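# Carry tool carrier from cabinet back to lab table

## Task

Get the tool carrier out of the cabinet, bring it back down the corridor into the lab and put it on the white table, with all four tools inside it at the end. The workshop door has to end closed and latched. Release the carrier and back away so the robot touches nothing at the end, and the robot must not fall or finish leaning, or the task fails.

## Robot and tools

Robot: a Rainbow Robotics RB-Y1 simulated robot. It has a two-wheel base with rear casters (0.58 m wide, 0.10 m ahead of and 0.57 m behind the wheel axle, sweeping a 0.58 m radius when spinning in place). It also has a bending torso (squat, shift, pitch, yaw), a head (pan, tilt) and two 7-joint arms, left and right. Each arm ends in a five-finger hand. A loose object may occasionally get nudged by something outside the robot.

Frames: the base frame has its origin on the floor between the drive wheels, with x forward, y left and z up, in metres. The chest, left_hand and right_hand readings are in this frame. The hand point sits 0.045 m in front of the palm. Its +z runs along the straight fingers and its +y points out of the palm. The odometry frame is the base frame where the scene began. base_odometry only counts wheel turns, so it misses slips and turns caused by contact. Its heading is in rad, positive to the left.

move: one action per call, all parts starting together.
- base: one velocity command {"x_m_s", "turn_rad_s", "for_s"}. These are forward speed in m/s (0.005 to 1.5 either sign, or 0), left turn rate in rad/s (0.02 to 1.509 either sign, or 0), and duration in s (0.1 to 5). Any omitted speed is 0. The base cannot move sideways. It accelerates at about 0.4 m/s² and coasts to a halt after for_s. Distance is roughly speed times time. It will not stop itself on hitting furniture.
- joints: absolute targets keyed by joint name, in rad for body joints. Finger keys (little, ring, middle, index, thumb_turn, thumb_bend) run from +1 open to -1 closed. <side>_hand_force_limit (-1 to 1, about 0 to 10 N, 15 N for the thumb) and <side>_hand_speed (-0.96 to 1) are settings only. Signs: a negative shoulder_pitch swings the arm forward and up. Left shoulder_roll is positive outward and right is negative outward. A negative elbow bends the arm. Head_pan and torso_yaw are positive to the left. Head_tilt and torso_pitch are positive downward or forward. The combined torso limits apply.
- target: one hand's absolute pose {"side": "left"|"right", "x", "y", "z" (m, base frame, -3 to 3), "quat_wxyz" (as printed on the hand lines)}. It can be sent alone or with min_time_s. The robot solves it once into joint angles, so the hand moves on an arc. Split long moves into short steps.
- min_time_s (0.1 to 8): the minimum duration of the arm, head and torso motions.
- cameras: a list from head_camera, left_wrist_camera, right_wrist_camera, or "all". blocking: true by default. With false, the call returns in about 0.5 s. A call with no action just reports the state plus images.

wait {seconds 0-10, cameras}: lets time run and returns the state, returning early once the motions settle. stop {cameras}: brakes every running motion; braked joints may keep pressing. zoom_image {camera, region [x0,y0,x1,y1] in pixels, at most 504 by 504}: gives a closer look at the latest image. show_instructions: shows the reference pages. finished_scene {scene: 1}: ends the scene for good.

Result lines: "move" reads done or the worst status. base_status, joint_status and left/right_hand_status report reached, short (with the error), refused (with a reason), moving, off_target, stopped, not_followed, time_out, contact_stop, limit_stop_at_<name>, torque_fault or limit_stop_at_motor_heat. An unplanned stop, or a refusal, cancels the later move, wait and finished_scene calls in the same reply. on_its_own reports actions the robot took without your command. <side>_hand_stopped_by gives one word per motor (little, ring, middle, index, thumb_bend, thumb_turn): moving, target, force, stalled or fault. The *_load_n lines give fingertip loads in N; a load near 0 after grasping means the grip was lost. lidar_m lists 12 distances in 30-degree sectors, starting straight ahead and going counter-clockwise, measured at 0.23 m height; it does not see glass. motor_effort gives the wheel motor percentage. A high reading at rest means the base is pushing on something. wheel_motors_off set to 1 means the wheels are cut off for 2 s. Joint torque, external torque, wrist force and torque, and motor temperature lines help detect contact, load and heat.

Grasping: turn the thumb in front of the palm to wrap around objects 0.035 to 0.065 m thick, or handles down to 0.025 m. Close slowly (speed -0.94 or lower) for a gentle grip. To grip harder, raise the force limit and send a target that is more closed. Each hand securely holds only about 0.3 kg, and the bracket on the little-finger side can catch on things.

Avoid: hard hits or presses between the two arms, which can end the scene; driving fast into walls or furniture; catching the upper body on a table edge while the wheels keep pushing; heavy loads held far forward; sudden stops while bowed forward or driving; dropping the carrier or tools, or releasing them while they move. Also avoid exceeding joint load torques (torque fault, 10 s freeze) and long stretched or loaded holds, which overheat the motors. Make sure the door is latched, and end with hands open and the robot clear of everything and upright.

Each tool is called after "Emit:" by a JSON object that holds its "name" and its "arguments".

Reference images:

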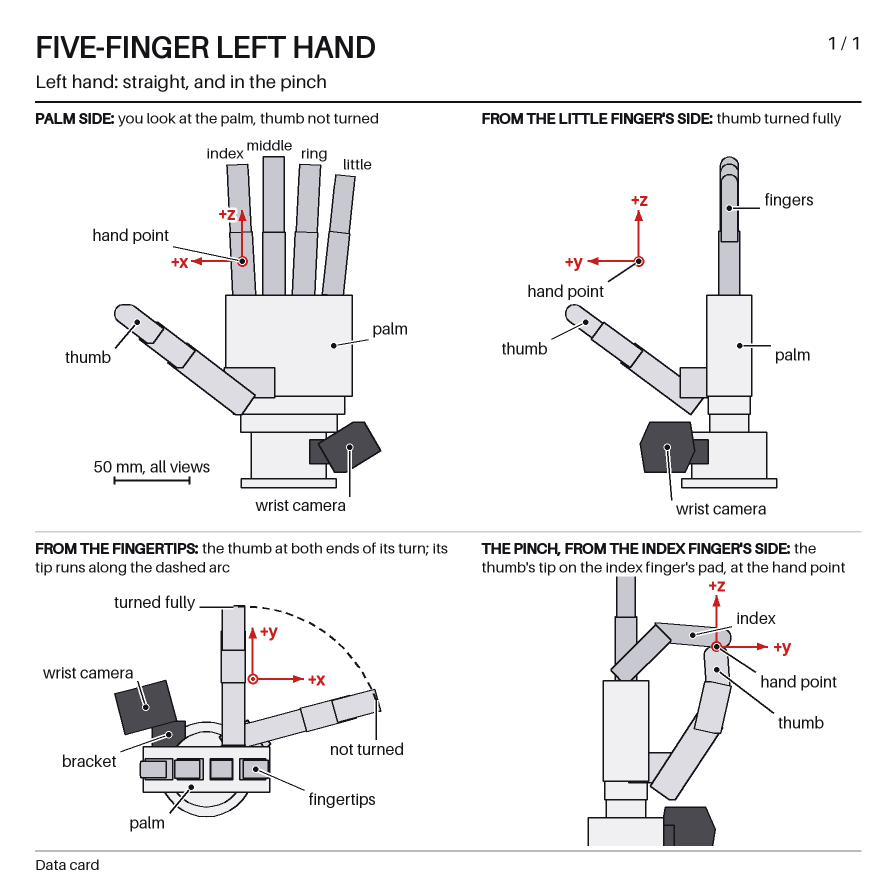

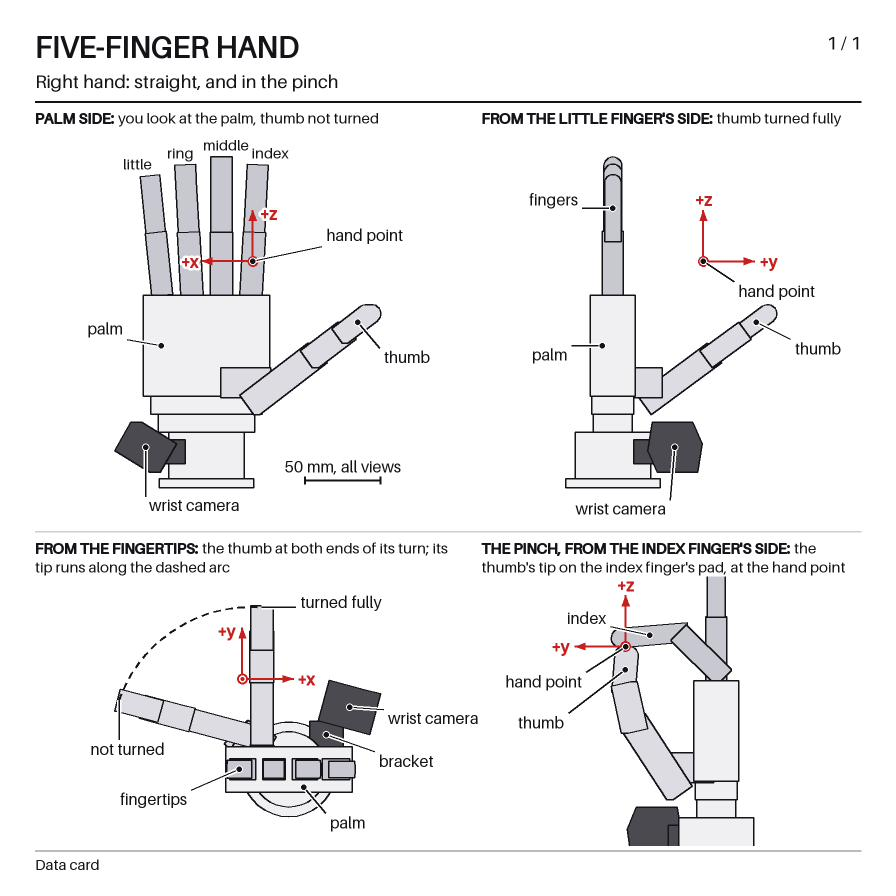

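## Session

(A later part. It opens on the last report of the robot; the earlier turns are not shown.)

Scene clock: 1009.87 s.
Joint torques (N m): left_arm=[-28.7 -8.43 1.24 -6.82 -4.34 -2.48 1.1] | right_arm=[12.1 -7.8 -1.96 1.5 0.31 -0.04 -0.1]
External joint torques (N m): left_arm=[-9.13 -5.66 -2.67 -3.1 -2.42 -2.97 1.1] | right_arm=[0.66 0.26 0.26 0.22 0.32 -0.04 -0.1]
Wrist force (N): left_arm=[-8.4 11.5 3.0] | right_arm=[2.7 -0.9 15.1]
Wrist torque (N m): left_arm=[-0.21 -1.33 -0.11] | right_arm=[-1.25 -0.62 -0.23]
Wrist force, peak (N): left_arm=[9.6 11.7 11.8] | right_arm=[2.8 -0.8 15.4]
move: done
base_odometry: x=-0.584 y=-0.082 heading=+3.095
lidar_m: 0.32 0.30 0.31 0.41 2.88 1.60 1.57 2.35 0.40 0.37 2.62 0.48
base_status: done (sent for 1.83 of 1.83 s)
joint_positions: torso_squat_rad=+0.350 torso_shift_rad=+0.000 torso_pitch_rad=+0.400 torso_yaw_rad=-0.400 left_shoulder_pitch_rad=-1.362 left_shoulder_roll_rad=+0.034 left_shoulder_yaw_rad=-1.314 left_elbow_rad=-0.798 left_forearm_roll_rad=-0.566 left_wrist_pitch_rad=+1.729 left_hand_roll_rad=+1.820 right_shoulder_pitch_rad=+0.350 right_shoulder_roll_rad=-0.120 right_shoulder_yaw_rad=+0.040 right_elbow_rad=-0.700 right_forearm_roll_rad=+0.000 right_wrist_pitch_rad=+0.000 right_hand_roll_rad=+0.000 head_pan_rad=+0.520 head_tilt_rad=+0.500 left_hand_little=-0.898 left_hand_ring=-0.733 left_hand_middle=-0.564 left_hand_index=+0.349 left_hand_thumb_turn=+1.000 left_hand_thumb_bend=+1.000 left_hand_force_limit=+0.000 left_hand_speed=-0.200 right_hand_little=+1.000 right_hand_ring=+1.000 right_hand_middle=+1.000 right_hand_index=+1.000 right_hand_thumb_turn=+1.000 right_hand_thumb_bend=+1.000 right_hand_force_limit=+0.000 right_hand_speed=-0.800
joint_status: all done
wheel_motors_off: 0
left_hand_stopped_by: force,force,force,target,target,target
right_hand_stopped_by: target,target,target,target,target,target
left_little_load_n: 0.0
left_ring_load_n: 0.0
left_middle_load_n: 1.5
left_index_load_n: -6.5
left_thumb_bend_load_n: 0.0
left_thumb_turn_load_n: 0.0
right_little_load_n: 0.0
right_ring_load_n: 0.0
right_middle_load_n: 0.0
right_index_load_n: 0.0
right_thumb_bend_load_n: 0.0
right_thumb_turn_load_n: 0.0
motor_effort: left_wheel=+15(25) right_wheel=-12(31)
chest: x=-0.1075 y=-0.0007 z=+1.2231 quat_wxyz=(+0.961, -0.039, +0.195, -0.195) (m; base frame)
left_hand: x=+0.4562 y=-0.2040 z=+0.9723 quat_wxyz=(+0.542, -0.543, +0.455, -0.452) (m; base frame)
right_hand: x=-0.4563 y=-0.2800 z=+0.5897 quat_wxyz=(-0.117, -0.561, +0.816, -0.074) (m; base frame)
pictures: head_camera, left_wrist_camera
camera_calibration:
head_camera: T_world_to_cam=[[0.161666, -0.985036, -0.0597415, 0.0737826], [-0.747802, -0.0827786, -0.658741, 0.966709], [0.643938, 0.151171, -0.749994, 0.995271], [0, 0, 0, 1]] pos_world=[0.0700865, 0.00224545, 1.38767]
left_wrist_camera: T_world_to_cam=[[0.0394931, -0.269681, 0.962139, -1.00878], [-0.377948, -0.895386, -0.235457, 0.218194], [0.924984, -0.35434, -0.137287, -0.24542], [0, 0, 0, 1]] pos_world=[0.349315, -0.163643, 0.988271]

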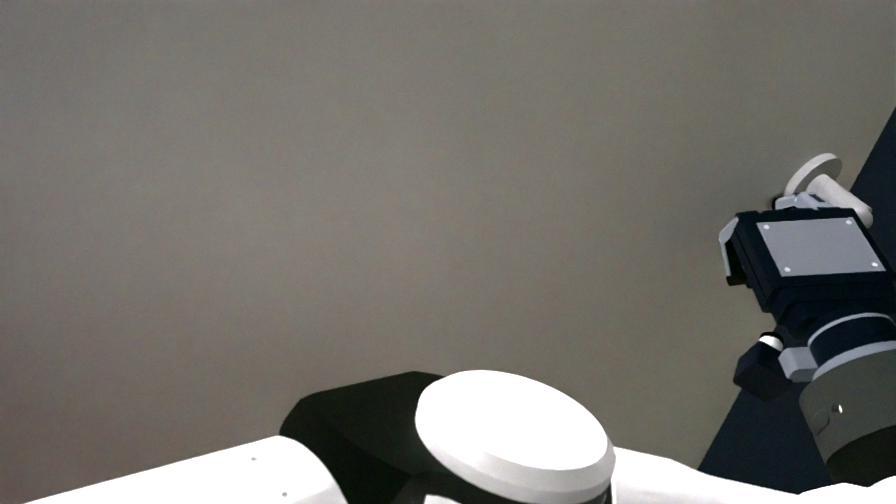

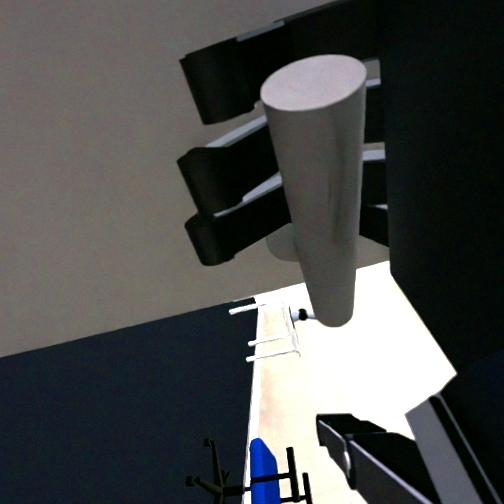

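Emit:
{"name": "move", "arguments": {"base": {"x_m_s":-0.06,"for_s":1.83}, "joints": {"left_shoulder_pitch_rad":-1.352,"left_shoulder_roll_rad":0.0,"left_shoulder_yaw_rad":-1.378,"left_elbow_rad":-0.886,"left_forearm_roll_rad":-0.585,"left_wrist_pitch_rad":1.671,"left_hand_roll_rad":1.801,"head_pan_rad":0.0}, "min_time_s": 2.8, "cameras": ["left_wrist_camera","head_camera"]}}

Scene clock: 1016.27 s.
Joint torques (N m): left_arm=[-23.79 -10.72 2.22 -7.89 -4.18 -2.17 0.23] | right_arm=[12.33 -7 -1.72 1.2 0.13 0.04 0.18]
External joint torques (N m): left_arm=[-5.2 -6.87 -2.32 -3.99 -2.25 -2.62 0.23] | right_arm=[0.88 1.06 0.5 -0.09 0.14 0.04 0.17]
Wrist force (N): left_arm=[-7.3 9.9 4.0] | right_arm=[2.6 -1.0 15.1]
Wrist torque (N m): left_arm=[-0.17 -0.99 -0.25] | right_arm=[-1.26 -0.60 -0.22]
Wrist force, peak (N): left_arm=[16.4 12.1 11.4] | right_arm=[2.8 -0.6 15.5]
move: done
base_odometry: x=-0.474 y=-0.087 heading=+3.096
lidar_m: 0.32 0.33 0.35 0.51 2.73 1.49 1.46 2.22 2.85 0.37 0.42 0.41
base_status: done (sent for 1.83 of 1.83 s)
joint_positions: torso_squat_rad=+0.350 torso_shift_rad=+0.000 torso_pitch_rad=+0.400 torso_yaw_rad=-0.400 left_shoulder_pitch_rad=-1.351 left_shoulder_roll_rad=+0.002 left_shoulder_yaw_rad=-1.377 left_elbow_rad=-0.885 left_forearm_roll_rad=-0.584 left_wrist_pitch_rad=+1.672 left_hand_roll_rad=+1.801 right_shoulder_pitch_rad=+0.350 right_shoulder_roll_rad=-0.120 right_shoulder_yaw_rad=+0.040 right_elbow_rad=-0.700 right_forearm_roll_rad=+0.000 right_wrist_pitch_rad=+0.000 right_hand_roll_rad=+0.000 head_pan_rad=+0.000 head_tilt_rad=+0.500 left_hand_little=-0.898 left_hand_ring=-0.733 left_hand_middle=-0.564 left_hand_index=+0.349 left_hand_thumb_turn=+1.000 left_hand_thumb_bend=+1.000 left_hand_force_limit=+0.000 left_hand_speed=-0.200 right_hand_little=+1.000 right_hand_ring=+1.000 right_hand_middle=+1.000 right_hand_index=+1.000 right_hand_thumb_turn=+1.000 right_hand_thumb_bend=+1.000 right_hand_force_limit=+0.000 right_hand_speed=-0.800
joint_status: all done
wheel_motors_off: 0
left_hand_stopped_by: force,force,force,target,target,target
right_hand_stopped_by: target,target,target,target,target,target
left_little_load_n: 0.0
left_ring_load_n: 0.0
left_middle_load_n: 3.0
left_index_load_n: -5.5
left_thumb_bend_load_n: 0.0
left_thumb_turn_load_n: 0.0
right_little_load_n: 0.0
right_ring_load_n: 0.0
right_middle_load_n: 0.0
right_index_load_n: 0.0
right_thumb_bend_load_n: 0.0
right_thumb_turn_load_n: 0.0
motor_effort: left_wheel=+16(23) right_wheel=-11(31)
chest: x=-0.1074 y=-0.0007 z=+1.2230 quat_wxyz=(+0.961, -0.039, +0.195, -0.195) (m; base frame)
left_hand: x=+0.4132 y=-0.2647 z=+0.9733 quat_wxyz=(+0.495, -0.499, +0.504, -0.502) (m; base frame)
right_hand: x=-0.4564 y=-0.2799 z=+0.5898 quat_wxyz=(-0.117, -0.561, +0.816, -0.074) (m; base frame)
pictures: head_camera, left_wrist_camera
camera_calibration:
head_camera: T_world_to_cam=[[-0.309977, -0.940421, 0.139721, -0.210129], [-0.733522, 0.143063, -0.664439, 0.977098], [0.604863, -0.308449, -0.734166, 0.968253], [0, 0, 0, 1]] pos_world=[0.0659274, -0.0387391, 1.38944]
left_wrist_camera: T_world_to_cam=[[-0.00895888, -0.268471, 0.963246, -1.00517], [-0.540925, -0.808876, -0.230477, 0.233242], [0.841023, -0.523109, -0.137976, -0.236335], [0, 0, 0, 1]] pos_world=[0.315924, -0.204824, 0.989374]

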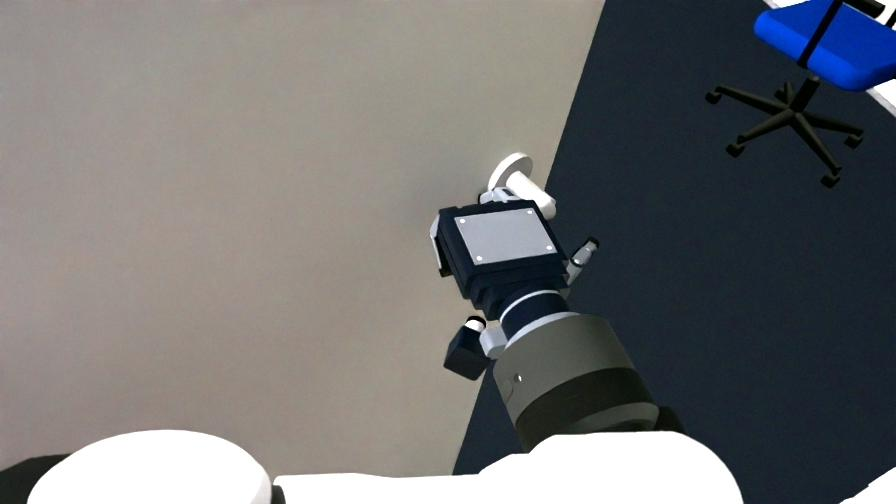

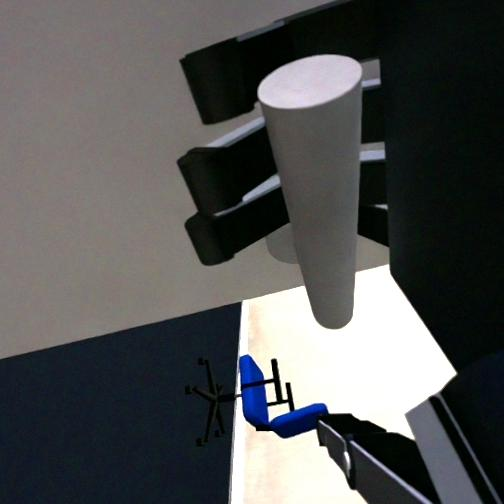

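Emit:
{"name": "move", "arguments": {"target": {"side":"left","x":0.405,"y":-0.272,"z":0.974,"quat_wxyz":[0.5,-0.5,0.5,-0.5]}, "min_time_s": 1}}

Emit:
{"name": "move", "arguments": {"base": {"x_m_s":-0.05,"for_s":2.2}, "cameras": ["left_wrist_camera","head_camera"]}}

Scene clock: 1028.60 s.
Joint torques (N m): left_arm=[-29.97 -11.53 2.97 -6.95 -6 -3.35 1.23] | right_arm=[12.55 -7 -2.35 1.42 0.24 -0.02 0.25]
External joint torques (N m): left_arm=[-11.16 -8.84 -2.11 -4.89 -4.13 -3.98 1.23] | right_arm=[1.11 1.06 -0.13 0.14 0.25 -0.02 0.25]
Wrist force (N): left_arm=[-12.4 15.3 1.9] | right_arm=[2.7 -1.2 15.1]
Wrist torque (N m): left_arm=[-0.23 -1.57 -0.18] | right_arm=[-1.29 -0.61 -0.23]
Wrist force, peak (N): left_arm=[-23.5 1.0 -2.5] | right_arm=[2.7 -1.1 15.4]
move: done
base_odometry: x=-0.474 y=-0.087 heading=+3.096
lidar_m: 0.32 0.32 0.35 0.52 2.73 1.49 1.46 2.23 2.86 0.37 0.41 0.40
base_status: not commanded
joint_positions: torso_squat_rad=+0.350 torso_shift_rad=+0.000 torso_pitch_rad=+0.400 torso_yaw_rad=-0.400 left_shoulder_pitch_rad=-1.459 left_shoulder_roll_rad=+0.002 left_shoulder_yaw_rad=-1.570 left_elbow_rad=-0.892 left_forearm_roll_rad=-0.345 left_wrist_pitch_rad=+1.726 left_hand_roll_rad=+1.898 right_shoulder_pitch_rad=+0.350 right_shoulder_roll_rad=-0.120 right_shoulder_yaw_rad=+0.040 right_elbow_rad=-0.700 right_forearm_roll_rad=+0.000 right_wrist_pitch_rad=+0.000 right_hand_roll_rad=+0.000 head_pan_rad=+0.000 head_tilt_rad=+0.500 left_hand_little=-0.898 left_hand_ring=-0.733 left_hand_middle=-0.564 left_hand_index=+0.349 left_hand_thumb_turn=+1.000 left_hand_thumb_bend=+1.000 left_hand_force_limit=+0.000 left_hand_speed=-0.200 right_hand_little=+1.000 right_hand_ring=+1.000 right_hand_middle=+1.000 right_hand_index=+1.000 right_hand_thumb_turn=+1.000 right_hand_thumb_bend=+1.000 right_hand_force_limit=+0.000 right_hand_speed=-0.800
joint_status: all done
wheel_motors_off: 0
left_hand_stopped_by: force,force,force,target,target,target
right_hand_stopped_by: target,target,target,target,target,target
left_little_load_n: 0.0
left_ring_load_n: 0.0
left_middle_load_n: 2.0
left_index_load_n: -10.0
left_thumb_bend_load_n: 0.0
left_thumb_turn_load_n: 0.0
right_little_load_n: 0.0
right_ring_load_n: 0.0
right_middle_load_n: 0.0
right_index_load_n: 0.0
right_thumb_bend_load_n: 0.0
right_thumb_turn_load_n: 0.0
motor_effort: left_wheel=+16(17) right_wheel=-12(12)
chest: x=-0.1075 y=-0.0005 z=+1.2230 quat_wxyz=(+0.961, -0.039, +0.195, -0.194) (m; base frame)
left_hand: x=+0.4061 y=-0.2690 z=+0.9726 quat_wxyz=(+0.491, -0.498, +0.508, -0.503) (m; base frame)
left_hand_status: reached (checked arc, as near as the solve gets, planned for 1.0 s): 4 mm and 1.4 deg off.
right_hand: x=-0.4563 y=-0.2800 z=+0.5898 quat_wxyz=(-0.117, -0.561, +0.816, -0.074) (m; base frame)
pictures: none

Scene clock: 1031.40 s.
Joint torques (N m): left_arm=[-22.48 9.23 5.31 5.58 -2.38 10.5 -0.74] | right_arm=[12.49 -6.92 -1.93 1.35 0.33 0.21 0]
External joint torques (N m): left_arm=[-3.74 11.97 0.2 7.66 -0.51 9.85 -0.74] | right_arm=[1.02 1.12 0.28 0.05 0.34 0.21 -0.01]
Wrist force (N): left_arm=[34.9 21.0 11.8] | right_arm=[2.6 -1.1 15.3]
Wrist torque (N m): left_arm=[-0.24 0.54 0.21] | right_arm=[-1.28 -0.62 -0.23]
Wrist force, peak (N): left_arm=[37.2 25.1 13.8] | right_arm=[2.7 -1.1 15.4]
move: done
base_odometry: x=-0.364 y=-0.092 heading=+3.097
lidar_m: 0.36 0.37 0.44 0.83 2.58 1.38 1.35 2.09 2.84 0.39 0.40 0.43
base_status: done (sent for 2.2 of 2.2 s)
joint_positions: torso_squat_rad=+0.350 torso_shift_rad=+0.000 torso_pitch_rad=+0.401 torso_yaw_rad=-0.400 left_shoulder_pitch_rad=-1.461 left_shoulder_roll_rad=-0.003 left_shoulder_yaw_rad=-1.571 left_elbow_rad=-0.895 left_forearm_roll_rad=-0.345 left_wrist_pitch_rad=+1.723 left_hand_roll_rad=+1.898 right_shoulder_pitch_rad=+0.350 right_shoulder_roll_rad=-0.120 right_shoulder_yaw_rad=+0.040 right_elbow_rad=-0.700 right_forearm_roll_rad=+0.000 right_wrist_pitch_rad=+0.000 right_hand_roll_rad=+0.000 head_pan_rad=+0.000 head_tilt_rad=+0.500 left_hand_little=-0.898 left_hand_ring=-0.731 left_hand_middle=-0.564 left_hand_index=+0.345 left_hand_thumb_turn=+1.000 left_hand_thumb_bend=+1.000 left_hand_force_limit=+0.000 left_hand_speed=-0.200 right_hand_little=+1.000 right_hand_ring=+1.000 right_hand_middle=+1.000 right_hand_index=+1.000 right_hand_thumb_turn=+1.000 right_hand_thumb_bend=+1.000 right_hand_force_limit=+0.000 right_hand_speed=-0.800
joint_status: not commanded
wheel_motors_off: 0
left_hand_stopped_by: force,force,force,target,target,target
right_hand_stopped_by: target,target,target,target,target,target
left_little_load_n: 0.0
left_ring_load_n: 14.0
left_middle_load_n: 7.0
left_index_load_n: -24.0
left_thumb_bend_load_n: 0.0
left_thumb_turn_load_n: -0.5
right_little_load_n: 0.0
right_ring_load_n: 0.0
right_middle_load_n: 0.0
right_index_load_n: 0.0
right_thumb_bend_load_n: 0.0
right_thumb_turn_load_n: 0.0
motor_effort: left_wheel=+6(14) right_wheel=-4(30)
chest: x=-0.1071 y=-0.0012 z=+1.2230 quat_wxyz=(+0.960, -0.039, +0.195, -0.195) (m; base frame)
left_hand: x=+0.4026 y=-0.2746 z=+0.9731 quat_wxyz=(+0.487, -0.496, +0.511, -0.506) (m; base frame)
right_hand: x=-0.4566 y=-0.2798 z=+0.5897 quat_wxyz=(-0.117, -0.561, +0.816, -0.073) (m; base frame)
pictures: head_camera, left_wrist_camera
camera_calibration:
head_camera: T_world_to_cam=[[-0.310567, -0.940289, 0.1393, -0.21005], [-0.733683, 0.143948, -0.664069, 0.976886], [0.604365, -0.30844, -0.73458, 0.968391], [0, 0, 0, 1]] pos_world=[0.0662287, -0.0394381, 1.38934]
left_wrist_camera: T_world_to_cam=[[-0.00649331, -0.264297, 0.96442, -1.00864], [-0.560628, -0.797652, -0.222369, 0.222582], [0.828042, -0.542125, -0.142993, -0.227744], [0, 0, 0, 1]] pos_world=[0.306818, -0.212503, 0.989684]

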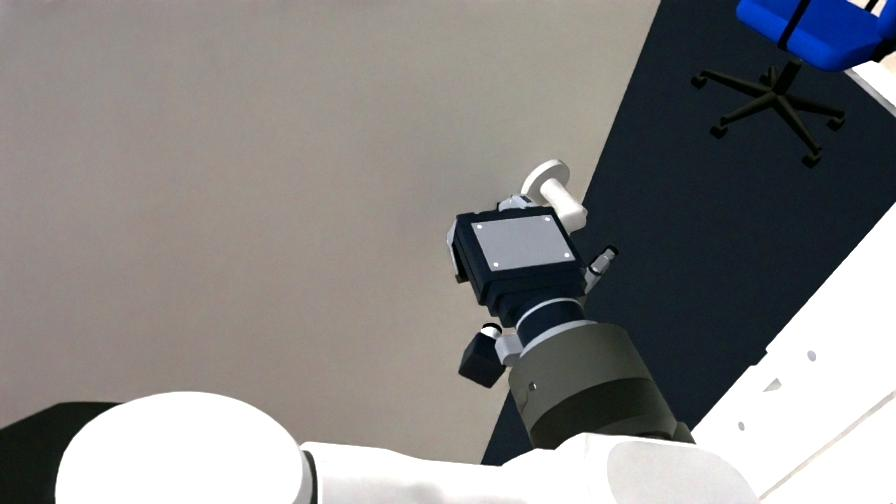

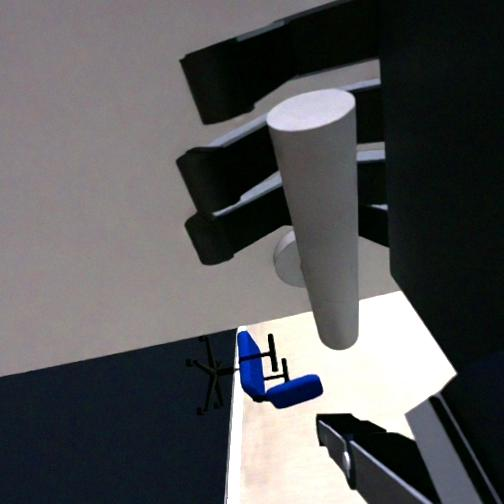

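Emit:
{"name": "move", "arguments": {"joints": {"torso_yaw_rad":-0.44}, "min_time_s": 1, "cameras": ["left_wrist_camera"]}}

Scene clock: 1038.73 s.
Joint torques (N m): left_arm=[-42.54 -22.41 5.62 -12.73 -11.76 -8.47 1.61] | right_arm=[12.07 -7.48 -1.98 1.18 0.27 -0.03 0.07]
External joint torques (N m): left_arm=[-23.6 -19.49 0.54 -10.63 -9.88 -9.08 1.6] | right_arm=[0.8 0.96 0.34 -0.04 0.28 -0.01 0.07]
Wrist force (N): left_arm=[-46.3 27.6 -0.6] | right_arm=[2.4 -1.0 15.3]
Wrist torque (N m): left_arm=[-0.09 0.26 -1.71] | right_arm=[-1.28 -0.58 -0.23]
Wrist force, peak (N): left_arm=[-47.5 28.6 1.6] | right_arm=[2.7 -1.1 15.4]
move: done
base_odometry: x=-0.364 y=-0.092 heading=+3.097
lidar_m: 0.36 0.36 0.44 0.84 2.58 1.39 1.35 2.12 2.83 0.39 0.40 0.43
base_status: not commanded
joint_positions: torso_squat_rad=+0.350 torso_shift_rad=+0.000 torso_pitch_rad=+0.401 torso_yaw_rad=-0.439 left_shoulder_pitch_rad=-1.456 left_shoulder_roll_rad=+0.005 left_shoulder_yaw_rad=-1.571 left_elbow_rad=-0.891 left_forearm_roll_rad=-0.343 left_wrist_pitch_rad=+1.727 left_hand_roll_rad=+1.898 right_shoulder_pitch_rad=+0.350 right_shoulder_roll_rad=-0.120 right_shoulder_yaw_rad=+0.040 right_elbow_rad=-0.700 right_forearm_roll_rad=+0.000 right_wrist_pitch_rad=+0.000 right_hand_roll_rad=+0.000 head_pan_rad=+0.000 head_tilt_rad=+0.500 left_hand_little=-0.898 left_hand_ring=-0.731 left_hand_middle=-0.564 left_hand_index=+0.343 left_hand_thumb_turn=+1.000 left_hand_thumb_bend=+1.000 left_hand_force_limit=+0.000 left_hand_speed=-0.200 right_hand_little=+1.000 right_hand_ring=+1.000 right_hand_middle=+1.000 right_hand_index=+1.000 right_hand_thumb_turn=+1.000 right_hand_thumb_bend=+1.000 right_hand_force_limit=+0.000 right_hand_speed=-0.800
joint_status: all done
wheel_motors_off: 0
left_hand_stopped_by: force,force,force,target,target,target
right_hand_stopped_by: target,target,target,target,target,target
left_little_load_n: -1.0
left_ring_load_n: 11.0
left_middle_load_n: 5.5
left_index_load_n: -24.0
left_thumb_bend_load_n: 0.0
left_thumb_turn_load_n: -0.5
right_little_load_n: 0.0
right_ring_load_n: 0.0
right_middle_load_n: 0.0
right_index_load_n: 0.0
right_thumb_bend_load_n: 0.0
right_thumb_turn_load_n: 0.0
motor_effort: left_wheel=+20(20) right_wheel=-15(15)
chest: x=-0.1071 y=-0.0002 z=+1.2230 quat_wxyz=(+0.956, -0.043, +0.194, -0.213) (m; base frame)
left_hand: x=+0.3975 y=-0.2885 z=+0.9744 quat_wxyz=(+0.479, -0.494, +0.513, -0.513) (m; base frame)
right_hand: x=-0.4665 y=-0.2768 z=+0.5944 quat_wxyz=(-0.123, -0.545, +0.826, -0.078) (m; base frame)
pictures: left_wrist_camera
camera_calibration:
left_wrist_camera: T_world_to_cam=[[-0.0107089, -0.255543, 0.966738, -1.01164], [-0.575428, -0.789098, -0.21496, 0.210099], [0.817782, -0.55859, -0.138596, -0.235708], [0, 0, 0, 1]] pos_world=[0.302821, -0.224392, 0.990483]

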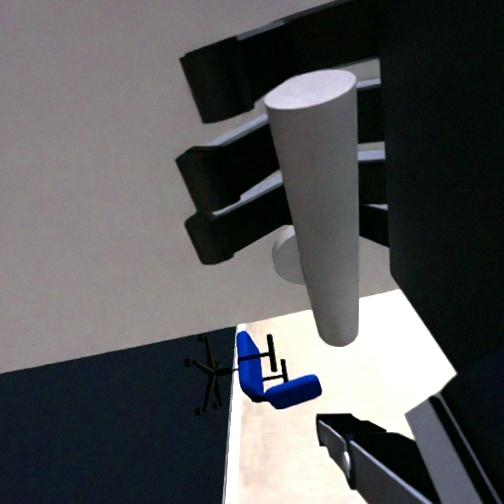

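Emit:
{"name": "move", "arguments": {"joints": {"torso_yaw_rad":-0.421}, "min_time_s": 1}}

Scene clock: 1042.00 s.
Joint torques (N m): left_arm=[-33.71 -4.93 5.54 -2.27 -7.25 2.56 0.59] | right_arm=[12.31 -7.38 -1.92 1.29 0.34 0.14 0.18]
External joint torques (N m): left_arm=[-14.87 -2.09 0.44 -0.17 -5.37 1.94 0.59] | right_arm=[0.94 0.87 0.36 0.04 0.35 0.15 0.17]
Wrist force (N): left_arm=[3.2 25.8 5.8] | right_arm=[2.6 -1.0 15.2]
Wrist torque (N m): left_arm=[-0.17 -0.05 -0.50] | right_arm=[-1.26 -0.61 -0.23]
Wrist force, peak (N): left_arm=[-46.2 28.4 -0.1] | right_arm=[2.5 -1.0 15.4]
move: done
base_odometry: x=-0.364 y=-0.092 heading=+3.097
lidar_m: 0.37 0.35 0.44 0.83 2.58 1.37 1.35 2.10 2.84 0.41 0.40 0.41
base_status: not commanded
joint_positions: torso_squat_rad=+0.350 torso_shift_rad=+0.000 torso_pitch_rad=+0.401 torso_yaw_rad=-0.421 left_shoulder_pitch_rad=-1.458 left_shoulder_roll_rad=+0.001 left_shoulder_yaw_rad=-1.571 left_elbow_rad=-0.893 left_forearm_roll_rad=-0.344 left_wrist_pitch_rad=+1.725 left_hand_roll_rad=+1.898 right_shoulder_pitch_rad=+0.350 right_shoulder_roll_rad=-0.120 right_shoulder_yaw_rad=+0.040 right_elbow_rad=-0.700 right_forearm_roll_rad=+0.000 right_wrist_pitch_rad=+0.000 right_hand_roll_rad=+0.000 head_pan_rad=+0.000 head_tilt_rad=+0.500 left_hand_little=-0.898 left_hand_ring=-0.731 left_hand_middle=-0.564 left_hand_index=+0.343 left_hand_thumb_turn=+1.000 left_hand_thumb_bend=+1.000 left_hand_force_limit=+0.000 left_hand_speed=-0.200 right_hand_little=+1.000 right_hand_ring=+1.000 right_hand_middle=+1.000 right_hand_index=+1.000 right_hand_thumb_turn=+1.000 right_hand_thumb_bend=+1.000 right_hand_force_limit=+0.000 right_hand_speed=-0.800
joint_status: all done
wheel_motors_off: 0
left_hand_stopped_by: force,force,force,target,target,target
right_hand_stopped_by: target,target,target,target,target,target
left_little_load_n: -1.0
left_ring_load_n: 11.0
left_middle_load_n: 6.0
left_index_load_n: -22.5
left_thumb_bend_load_n: 0.0
left_thumb_turn_load_n: 0.0
right_little_load_n: 0.0
right_ring_load_n: 0.0
right_middle_load_n: 0.0
right_index_load_n: 0.0
right_thumb_bend_load_n: 0.0
right_thumb_turn_load_n: 0.0
motor_effort: left_wheel=+17(21) right_wheel=-15(15)
chest: x=-0.1071 y=-0.0007 z=+1.2230 quat_wxyz=(+0.958, -0.041, +0.195, -0.205) (m; base frame)
left_hand: x=+0.3994 y=-0.2825 z=+0.9736 quat_wxyz=(+0.482, -0.495, +0.512, -0.510) (m; base frame)
right_hand: x=-0.4619 y=-0.2783 z=+0.5922 quat_wxyz=(-0.121, -0.552, +0.821, -0.076) (m; base frame)
pictures: none

Emit:
{"name": "move", "arguments": {"base": {"x_m_s":-0.05,"for_s":1.5}, "joints": {"torso_yaw_rad":-0.44}, "min_time_s": 2, "cameras": ["left_wrist_camera","head_camera"]}}

Scene clock: 1051.10 s.
Joint torques (N m): left_arm=[-38.33 -14.54 5.52 -7.48 -9.3 -2.19 0.23] | right_arm=[12.71 -7.98 -2.4 1.46 0.39 -0.02 -0.01]
External joint torques (N m): left_arm=[-19.42 -11.61 0.43 -5.37 -7.42 -2.8 0.22] | right_arm=[1.43 0.45 -0.08 0.23 0.4 -0.01 -0.01]
Wrist force (N): left_arm=[-23.1 30.2 8.0] | right_arm=[2.7 -1.0 15.1]
Wrist torque (N m): left_arm=[0.06 1.45 -1.69] | right_arm=[-1.26 -0.63 -0.23]
Wrist force, peak (N): left_arm=[-25.0 33.4 1.9] | right_arm=[3.0 -1.2 15.3]
move: done
base_odometry: x=-0.289 y=-0.096 heading=+3.099
lidar_m: 0.39 0.39 0.50 1.30 2.47 1.30 1.27 2.03 2.83 0.65 0.42 0.43
base_status: done (sent for 1.5 of 1.5 s)
joint_positions: torso_squat_rad=+0.350 torso_shift_rad=+0.000 torso_pitch_rad=+0.401 torso_yaw_rad=-0.439 left_shoulder_pitch_rad=-1.457 left_shoulder_roll_rad=+0.003 left_shoulder_yaw_rad=-1.571 left_elbow_rad=-0.892 left_forearm_roll_rad=-0.344 left_wrist_pitch_rad=+1.726 left_hand_roll_rad=+1.898 right_shoulder_pitch_rad=+0.350 right_shoulder_roll_rad=-0.120 right_shoulder_yaw_rad=+0.040 right_elbow_rad=-0.700 right_forearm_roll_rad=+0.000 right_wrist_pitch_rad=+0.000 right_hand_roll_rad=+0.000 head_pan_rad=+0.000 head_tilt_rad=+0.500 left_hand_little=-0.897 left_hand_ring=-0.731 left_hand_middle=-0.565 left_hand_index=+0.273 left_hand_thumb_turn=+1.000 left_hand_thumb_bend=+1.000 left_hand_force_limit=+0.000 left_hand_speed=-0.200 right_hand_little=+1.000 right_hand_ring=+1.000 right_hand_middle=+1.000 right_hand_index=+1.000 right_hand_thumb_turn=+1.000 right_hand_thumb_bend=+1.000 right_hand_force_limit=+0.000 right_hand_speed=-0.800
joint_status: all done
wheel_motors_off: 0
left_hand_stopped_by: force,force,force,target,target,target
right_hand_stopped_by: target,target,target,target,target,target
left_little_load_n: 7.0
left_ring_load_n: 19.5
left_middle_load_n: 0.0
left_index_load_n: -24.0
left_thumb_bend_load_n: 0.0
left_thumb_turn_load_n: 0.0
right_little_load_n: 0.0
right_ring_load_n: 0.0
right_middle_load_n: 0.5
right_index_load_n: 0.0
right_thumb_bend_load_n: 0.0
right_thumb_turn_load_n: 0.0
motor_effort: left_wheel=+16(28) right_wheel=-13(26)
chest: x=-0.1070 y=-0.0005 z=+1.2230 quat_wxyz=(+0.956, -0.043, +0.194, -0.214) (m; base frame)
left_hand: x=+0.3961 y=-0.2908 z=+0.9749 quat_wxyz=(+0.478, -0.493, +0.514, -0.514) (m; base frame)
right_hand: x=-0.4666 y=-0.2767 z=+0.5943 quat_wxyz=(-0.123, -0.545, +0.826, -0.078) (m; base frame)
pictures: head_camera, left_wrist_camera
camera_calibration:
head_camera: T_world_to_cam=[[-0.343885, -0.926202, 0.15457, -0.231624], [-0.728487, 0.159283, -0.666285, 0.980089], [0.592495, -0.341728, -0.729501, 0.960921], [0, 0, 0, 1]] pos_world=[0.0649895, -0.0422689, 1.38981]
left_wrist_camera: T_world_to_cam=[[-0.0115675, -0.253816, 0.967183, -1.01228], [-0.579476, -0.786569, -0.213348, 0.208389], [0.814907, -0.562927, -0.137981, -0.23656], [0, 0, 0, 1]] pos_world=[0.301821, -0.226188, 0.990883]

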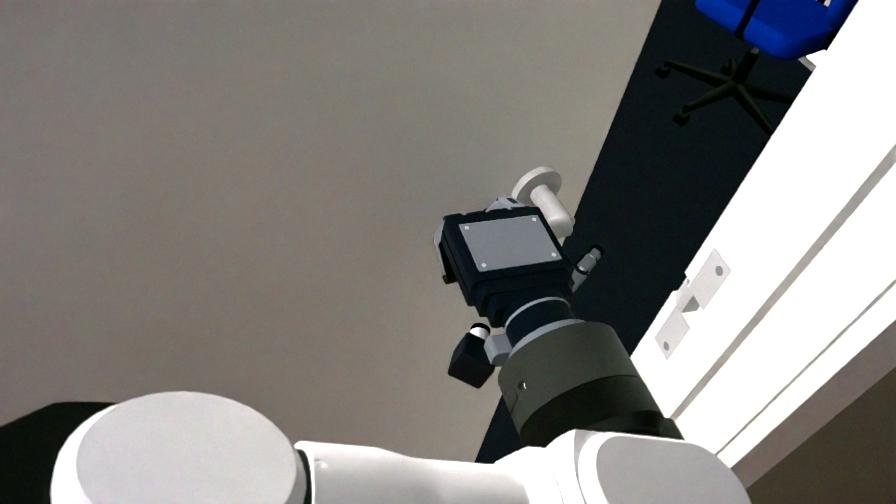

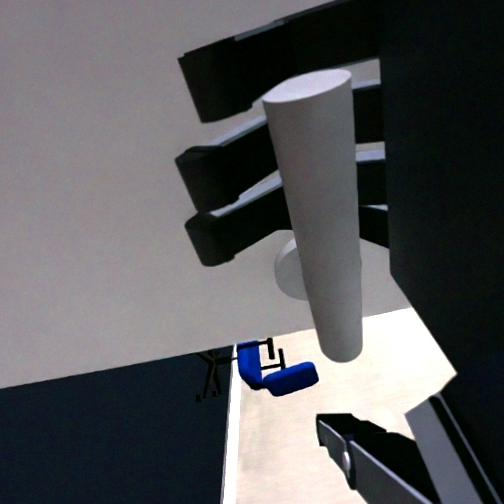

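Emit:
{"name": "move", "arguments": {"joints": {"left_hand_little":-0.75,"left_hand_ring":-0.6,"left_hand_middle":-0.45,"torso_yaw_rad":-0.432}, "min_time_s": 1}}

Emit:
{"name": "move", "arguments": {"base": {"x_m_s":-0.03,"for_s":1.2}, "cameras": ["left_wrist_camera","head_camera"]}}

Scene clock: 1055.90 s.
Joint torques (N m): left_arm=[-32.13 -7.21 5.68 -3.95 -6.74 0.94 0.51] | right_arm=[12.43 -7.87 -1.36 1.53 0.28 0.04 0.09]
External joint torques (N m): left_arm=[-13.25 -4.32 0.58 -1.85 -4.86 0.33 0.5] | right_arm=[1.12 0.48 0.94 0.29 0.29 0.05 0.08]
Wrist force (N): left_arm=[0.7 22.8 6.3] | right_arm=[2.6 -1.0 15.2]
Wrist torque (N m): left_arm=[-0.08 -0.88 -0.60] | right_arm=[-1.26 -0.61 -0.23]
Wrist force, peak (N): left_arm=[-24.2 29.5 8.0] | right_arm=[2.7 -1.0 15.3]
move: done
base_odometry: x=-0.289 y=-0.096 heading=+3.099
lidar_m: 0.39 0.40 0.52 1.30 2.46 1.30 1.28 2.02 2.83 0.63 0.42 0.44
base_status: not commanded
joint_positions: torso_squat_rad=+0.350 torso_shift_rad=+0.000 torso_pitch_rad=+0.401 torso_yaw_rad=-0.432 left_shoulder_pitch_rad=-1.458 left_shoulder_roll_rad=+0.001 left_shoulder_yaw_rad=-1.571 left_elbow_rad=-0.893 left_forearm_roll_rad=-0.344 left_wrist_pitch_rad=+1.725 left_hand_roll_rad=+1.898 right_shoulder_pitch_rad=+0.350 right_shoulder_roll_rad=-0.120 right_shoulder_yaw_rad=+0.040 right_elbow_rad=-0.700 right_forearm_roll_rad=+0.000 right_wrist_pitch_rad=+0.000 right_hand_roll_rad=+0.000 head_pan_rad=+0.000 head_tilt_rad=+0.500 left_hand_little=-0.751 left_hand_ring=-0.598 left_hand_middle=-0.450 left_hand_index=+0.277 left_hand_thumb_turn=+1.000 left_hand_thumb_bend=+1.000 left_hand_force_limit=+0.000 left_hand_speed=-0.200 right_hand_little=+1.000 right_hand_ring=+1.000 right_hand_middle=+1.000 right_hand_index=+1.000 right_hand_thumb_turn=+1.000 right_hand_thumb_bend=+1.000 right_hand_force_limit=+0.000 right_hand_speed=-0.800
joint_status: all done
wheel_motors_off: 0
left_hand_stopped_by: target,force,target,target,target,target
right_hand_stopped_by: target,target,target,target,target,target
left_little_load_n: -2.5
left_ring_load_n: 7.0
left_middle_load_n: 0.0
left_index_load_n: -2.0
left_thumb_bend_load_n: 0.0
left_thumb_turn_load_n: 0.0
right_little_load_n: 0.0
right_ring_load_n: 0.0
right_middle_load_n: 0.0
right_index_load_n: 0.0
right_thumb_bend_load_n: 0.0
right_thumb_turn_load_n: 0.0
motor_effort: left_wheel=+16(16) right_wheel=-13(13)
chest: x=-0.1071 y=-0.0007 z=+1.2230 quat_wxyz=(+0.957, -0.042, +0.195, -0.210) (m; base frame)
left_hand: x=+0.3970 y=-0.2883 z=+0.9751 quat_wxyz=(+0.479, -0.493, +0.513, -0.513) (m; base frame)
right_hand: x=-0.4646 y=-0.2774 z=+0.5934 quat_wxyz=(-0.122, -0.548, +0.824, -0.077) (m; base frame)
pictures: none

Scene clock: 1057.67 s.
Joint torques (N m): left_arm=[-31.2 -6.93 5.28 -3.44 -6.32 1.25 0.36] | right_arm=[12.97 -7.63 -2.74 1.34 0.19 0.05 0.11]
External joint torques (N m): left_arm=[-12.32 -4.04 0.18 -1.34 -4.44 0.64 0.36] | right_arm=[1.65 0.72 -0.44 0.1 0.2 0.07 0.1]
Wrist force (N): left_arm=[-2.9 22.8 6.3] | right_arm=[2.6 -0.9 15.2]
Wrist torque (N m): left_arm=[-0.02 0.33 -0.82] | right_arm=[-1.26 -0.63 -0.23]
Wrist force, peak (N): left_arm=[4.4 22.3 15.8] | right_arm=[2.6 -0.7 15.5]
move: done
base_odometry: x=-0.253 y=-0.097 heading=+3.100
lidar_m: 0.40 0.42 0.54 1.52 2.45 1.27 1.24 1.99 2.84 0.73 0.43 0.44
base_status: done (sent for 1.2 of 1.2 s)
joint_positions: torso_squat_rad=+0.350 torso_shift_rad=+0.000 torso_pitch_rad=+0.401 torso_yaw_rad=-0.432 left_shoulder_pitch_rad=-1.459 left_shoulder_roll_rad=+0.001 left_shoulder_yaw_rad=-1.571 left_elbow_rad=-0.893 left_forearm_roll_rad=-0.344 left_wrist_pitch_rad=+1.725 left_hand_roll_rad=+1.898 right_shoulder_pitch_rad=+0.350 right_shoulder_roll_rad=-0.120 right_shoulder_yaw_rad=+0.040 right_elbow_rad=-0.700 right_forearm_roll_rad=+0.000 right_wrist_pitch_rad=+0.000 right_hand_roll_rad=+0.000 head_pan_rad=+0.000 head_tilt_rad=+0.500 left_hand_little=-0.750 left_hand_ring=-0.598 left_hand_middle=-0.450 left_hand_index=+0.275 left_hand_thumb_turn=+1.000 left_hand_thumb_bend=+1.000 left_hand_force_limit=+0.000 left_hand_speed=-0.200 right_hand_little=+1.000 right_hand_ring=+1.000 right_hand_middle=+1.000 right_hand_index=+1.000 right_hand_thumb_turn=+1.000 right_hand_thumb_bend=+1.000 right_hand_force_limit=+0.000 right_hand_speed=-0.800
joint_status: not commanded
wheel_motors_off: 0
left_hand_stopped_by: target,force,target,target,target,target
right_hand_stopped_by: target,target,target,target,target,target
left_little_load_n: 5.5
left_ring_load_n: 10.0
left_middle_load_n: 0.0
left_index_load_n: -15.0
left_thumb_bend_load_n: 0.0
left_thumb_turn_load_n: -0.5
right_little_load_n: 0.0
right_ring_load_n: 0.0
right_middle_load_n: 0.0
right_index_load_n: 0.0
right_thumb_bend_load_n: 0.0
right_thumb_turn_load_n: 0.0
motor_effort: left_wheel=+13(17) right_wheel=-8(22)
chest: x=-0.1071 y=-0.0007 z=+1.2230 quat_wxyz=(+0.957, -0.042, +0.195, -0.210) (m; base frame)
left_hand: x=+0.3970 y=-0.2884 z=+0.9753 quat_wxyz=(+0.479, -0.493, +0.513, -0.514) (m; base frame)
right_hand: x=-0.4646 y=-0.2774 z=+0.5934 quat_wxyz=(-0.122, -0.548, +0.824, -0.077) (m; base frame)
pictures: head_camera, left_wrist_camera
camera_calibration:
head_camera: T_world_to_cam=[[-0.337518, -0.929041, 0.151537, -0.227428], [-0.729475, 0.156403, -0.665886, 0.979542], [0.594935, -0.335292, -0.730501, 0.962479], [0, 0, 0, 1]] pos_world=[0.0651776, -0.0417821, 1.38982]
left_wrist_camera: T_world_to_cam=[[-0.0118416, -0.255046, 0.966856, -1.01202], [-0.576853, -0.78806, -0.214947, 0.210908], [0.816762, -0.560279, -0.137792, -0.236107], [0, 0, 0, 1]] pos_world=[0.302522, -0.22419, 0.991282]

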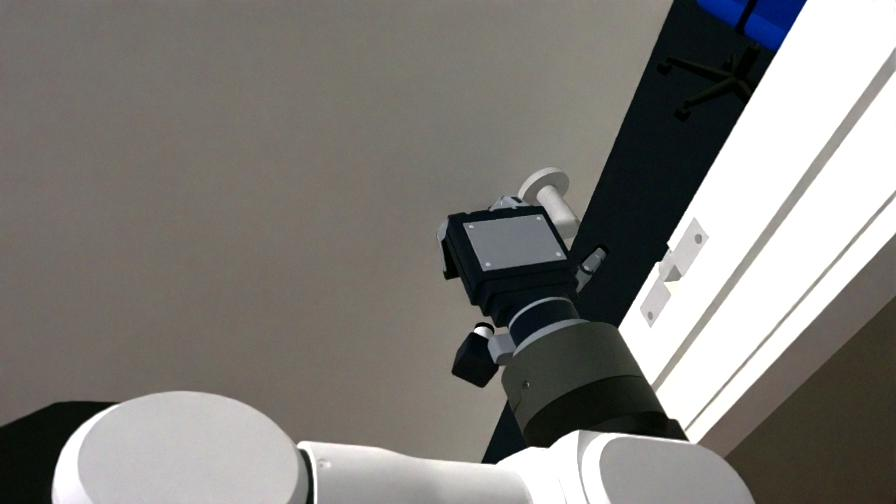

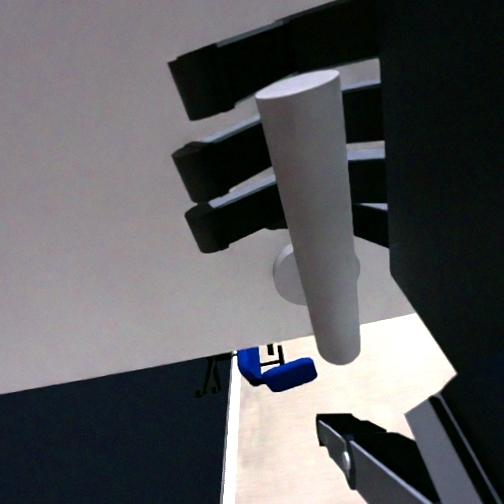

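Emit:
{"name": "move", "arguments": {"base": {"x_m_s":-0.03,"for_s":1.3}, "cameras": ["left_wrist_camera","head_camera"]}}

Scene clock: 1063.50 s.
Joint torques (N m): left_arm=[-31.7 -11.1 5.35 -5.72 -6.49 -0.37 0.4] | right_arm=[12.65 -7.69 -1.98 1.35 0.5 -0.09 0.09]
External joint torques (N m): left_arm=[-12.8 -8.22 0.25 -3.63 -4.61 -0.98 0.4] | right_arm=[1.33 0.67 0.32 0.12 0.51 -0.08 0.08]
Wrist force (N): left_arm=[-11.9 20.7 8.6] | right_arm=[2.7 -1.0 15.3]
Wrist torque (N m): left_arm=[-0.17 1.13 -1.09] | right_arm=[-1.27 -0.64 -0.21]
Wrist force, peak (N): left_arm=[-15.0 24.8 9.8] | right_arm=[2.7 -1.0 15.4]
move: done
base_odometry: x=-0.214 y=-0.099 heading=+3.101
lidar_m: 0.42 0.44 0.59 1.74 2.38 1.22 1.20 1.95 2.82 0.85 0.43 0.43
base_status: done (sent for 1.3 of 1.3 s)
joint_positions: torso_squat_rad=+0.350 torso_shift_rad=+0.000 torso_pitch_rad=+0.401 torso_yaw_rad=-0.432 left_shoulder_pitch_rad=-1.459 left_shoulder_roll_rad=+0.002 left_shoulder_yaw_rad=-1.571 left_elbow_rad=-0.892 left_forearm_roll_rad=-0.344 left_wrist_pitch_rad=+1.725 left_hand_roll_rad=+1.898 right_shoulder_pitch_rad=+0.350 right_shoulder_roll_rad=-0.120 right_shoulder_yaw_rad=+0.040 right_elbow_rad=-0.700 right_forearm_roll_rad=+0.000 right_wrist_pitch_rad=+0.000 right_hand_roll_rad=+0.000 head_pan_rad=+0.000 head_tilt_rad=+0.500 left_hand_little=-0.749 left_hand_ring=-0.597 left_hand_middle=-0.450 left_hand_index=+0.255 left_hand_thumb_turn=+1.000 left_hand_thumb_bend=+1.000 left_hand_force_limit=+0.000 left_hand_speed=-0.200 right_hand_little=+1.000 right_hand_ring=+1.000 right_hand_middle=+1.000 right_hand_index=+1.000 right_hand_thumb_turn=+1.000 right_hand_thumb_bend=+1.000 right_hand_force_limit=+0.000 right_hand_speed=-0.800
joint_status: not commanded
wheel_motors_off: 0
left_hand_stopped_by: target,force,target,target,target,target
right_hand_stopped_by: target,target,target,target,target,target
left_little_load_n: 8.5
left_ring_load_n: 15.5
left_middle_load_n: 0.0
left_index_load_n: -23.5
left_thumb_bend_load_n: 0.0
left_thumb_turn_load_n: 0.0
right_little_load_n: 0.0
right_ring_load_n: 0.0
right_middle_load_n: 0.0
right_index_load_n: 0.0
right_thumb_bend_load_n: 0.0
right_thumb_turn_load_n: 0.0
motor_effort: left_wheel=+13(19) right_wheel=-10(22)
chest: x=-0.1071 y=-0.0006 z=+1.2230 quat_wxyz=(+0.957, -0.042, +0.195, -0.210) (m; base frame)
left_hand: x=+0.3978 y=-0.2875 z=+0.9753 quat_wxyz=(+0.480, -0.494, +0.513, -0.513) (m; base frame)
right_hand: x=-0.4646 y=-0.2774 z=+0.5934 quat_wxyz=(-0.122, -0.548, +0.824, -0.077) (m; base frame)
pictures: head_camera, left_wrist_camera
camera_calibration:
head_camera: T_world_to_cam=[[-0.337347, -0.929094, 0.151597, -0.227432], [-0.729501, 0.156224, -0.6659, 0.979539], [0.595001, -0.335229, -0.730476, 0.962476], [0, 0, 0, 1]] pos_world=[0.0651773, -0.0416824, 1.38982]
left_wrist_camera: T_world_to_cam=[[-0.011988, -0.255555, 0.96672, -1.01177], [-0.575026, -0.789175, -0.215751, 0.211857], [0.818047, -0.558476, -0.13749, -0.236574], [0, 0, 0, 1]] pos_world=[0.303222, -0.223492, 0.991281]

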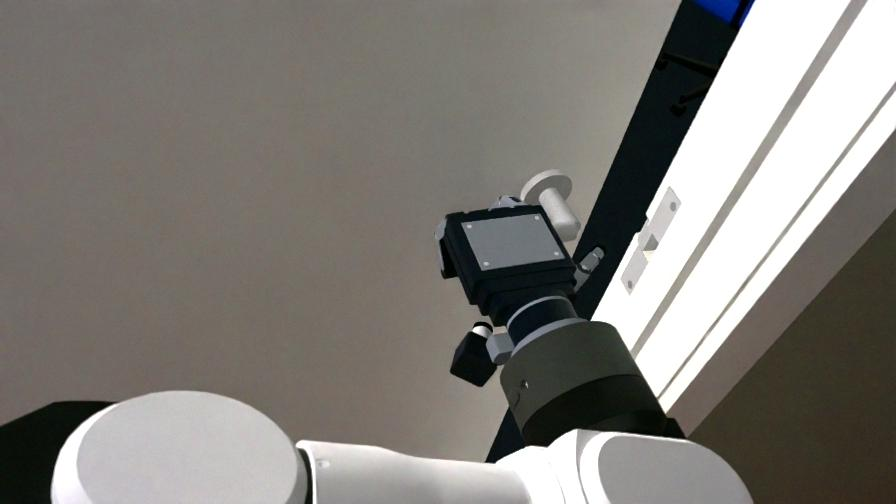

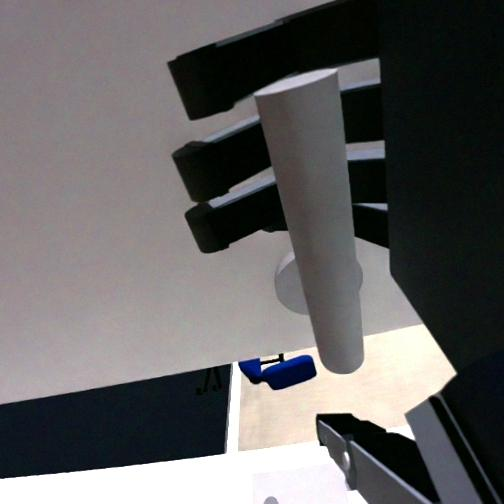

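Emit:
{"name": "move", "arguments": {"joints": {"left_hand_index":-0.3,"torso_yaw_rad":-0.428}, "min_time_s": 1, "cameras": ["left_wrist_camera"]}}

Scene clock: 1070.50 s.
Joint torques (N m): left_arm=[-30.6 -8.28 5.29 -4.44 -6.05 0.58 0.43] | right_arm=[12.36 -7.8 -2.07 1.32 0.37 0.01 0.01]
External joint torques (N m): left_arm=[-11.73 -5.42 0.19 -2.34 -4.17 -0.03 0.43] | right_arm=[1.03 0.52 0.22 0.07 0.38 0.03 0]
Wrist force (N): left_arm=[0.4 20.1 8.4] | right_arm=[2.5 -1.1 15.3]
Wrist torque (N m): left_arm=[-0.11 -0.86 -0.58] | right_arm=[-1.28 -0.60 -0.24]
Wrist force, peak (N): left_arm=[-9.1 22.8 15.4] | right_arm=[2.7 -0.8 15.3]
move: done
base_odometry: x=-0.214 y=-0.099 heading=+3.101
lidar_m: 0.43 0.43 0.59 1.74 2.39 1.22 1.19 1.95 2.82 0.85 0.46 0.45
base_status: not commanded
joint_positions: torso_squat_rad=+0.350 torso_shift_rad=+0.000 torso_pitch_rad=+0.401 torso_yaw_rad=-0.428 left_shoulder_pitch_rad=-1.459 left_shoulder_roll_rad=+0.001 left_shoulder_yaw_rad=-1.571 left_elbow_rad=-0.893 left_forearm_roll_rad=-0.345 left_wrist_pitch_rad=+1.725 left_hand_roll_rad=+1.898 right_shoulder_pitch_rad=+0.350 right_shoulder_roll_rad=-0.120 right_shoulder_yaw_rad=+0.040 right_elbow_rad=-0.700 right_forearm_roll_rad=+0.000 right_wrist_pitch_rad=+0.000 right_hand_roll_rad=+0.000 head_pan_rad=+0.000 head_tilt_rad=+0.500 left_hand_little=-0.750 left_hand_ring=-0.598 left_hand_middle=-0.450 left_hand_index=-0.300 left_hand_thumb_turn=+1.000 left_hand_thumb_bend=+1.000 left_hand_force_limit=+0.000 left_hand_speed=-0.200 right_hand_little=+1.000 right_hand_ring=+1.000 right_hand_middle=+1.000 right_hand_index=+1.000 right_hand_thumb_turn=+1.000 right_hand_thumb_bend=+1.000 right_hand_force_limit=+0.000 right_hand_speed=-0.800
joint_status: all done
wheel_motors_off: 0
left_hand_stopped_by: target,force,target,target,target,target
right_hand_stopped_by: target,target,target,target,target,target
left_little_load_n: 0.0
left_ring_load_n: 4.5
left_middle_load_n: 0.5
left_index_load_n: 0.0
left_thumb_bend_load_n: 0.0
left_thumb_turn_load_n: 0.0
right_little_load_n: 0.0
right_ring_load_n: 0.0
right_middle_load_n: 0.0
right_index_load_n: 0.0
right_thumb_bend_load_n: 0.0
right_thumb_turn_load_n: 0.0
motor_effort: left_wheel=+12(13) right_wheel=-10(10)
chest: x=-0.1071 y=-0.0007 z=+1.2230 quat_wxyz=(+0.958, -0.042, +0.195, -0.208) (m; base frame)
left_hand: x=+0.3983 y=-0.2860 z=+0.9750 quat_wxyz=(+0.481, -0.494, +0.512, -0.512) (m; base frame)
right_hand: x=-0.4636 y=-0.2777 z=+0.5930 quat_wxyz=(-0.122, -0.550, +0.823, -0.077) (m; base frame)
pictures: left_wrist_camera
camera_calibration:
left_wrist_camera: T_world_to_cam=[[-0.01128, -0.256561, 0.966462, -1.01143], [-0.573356, -0.790195, -0.21646, 0.212979], [0.819229, -0.556568, -0.138187, -0.235365], [0, 0, 0, 1]] pos_world=[0.303522, -0.222193, 0.991081]

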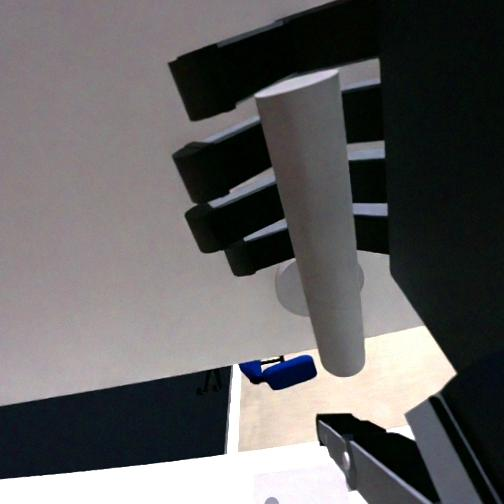

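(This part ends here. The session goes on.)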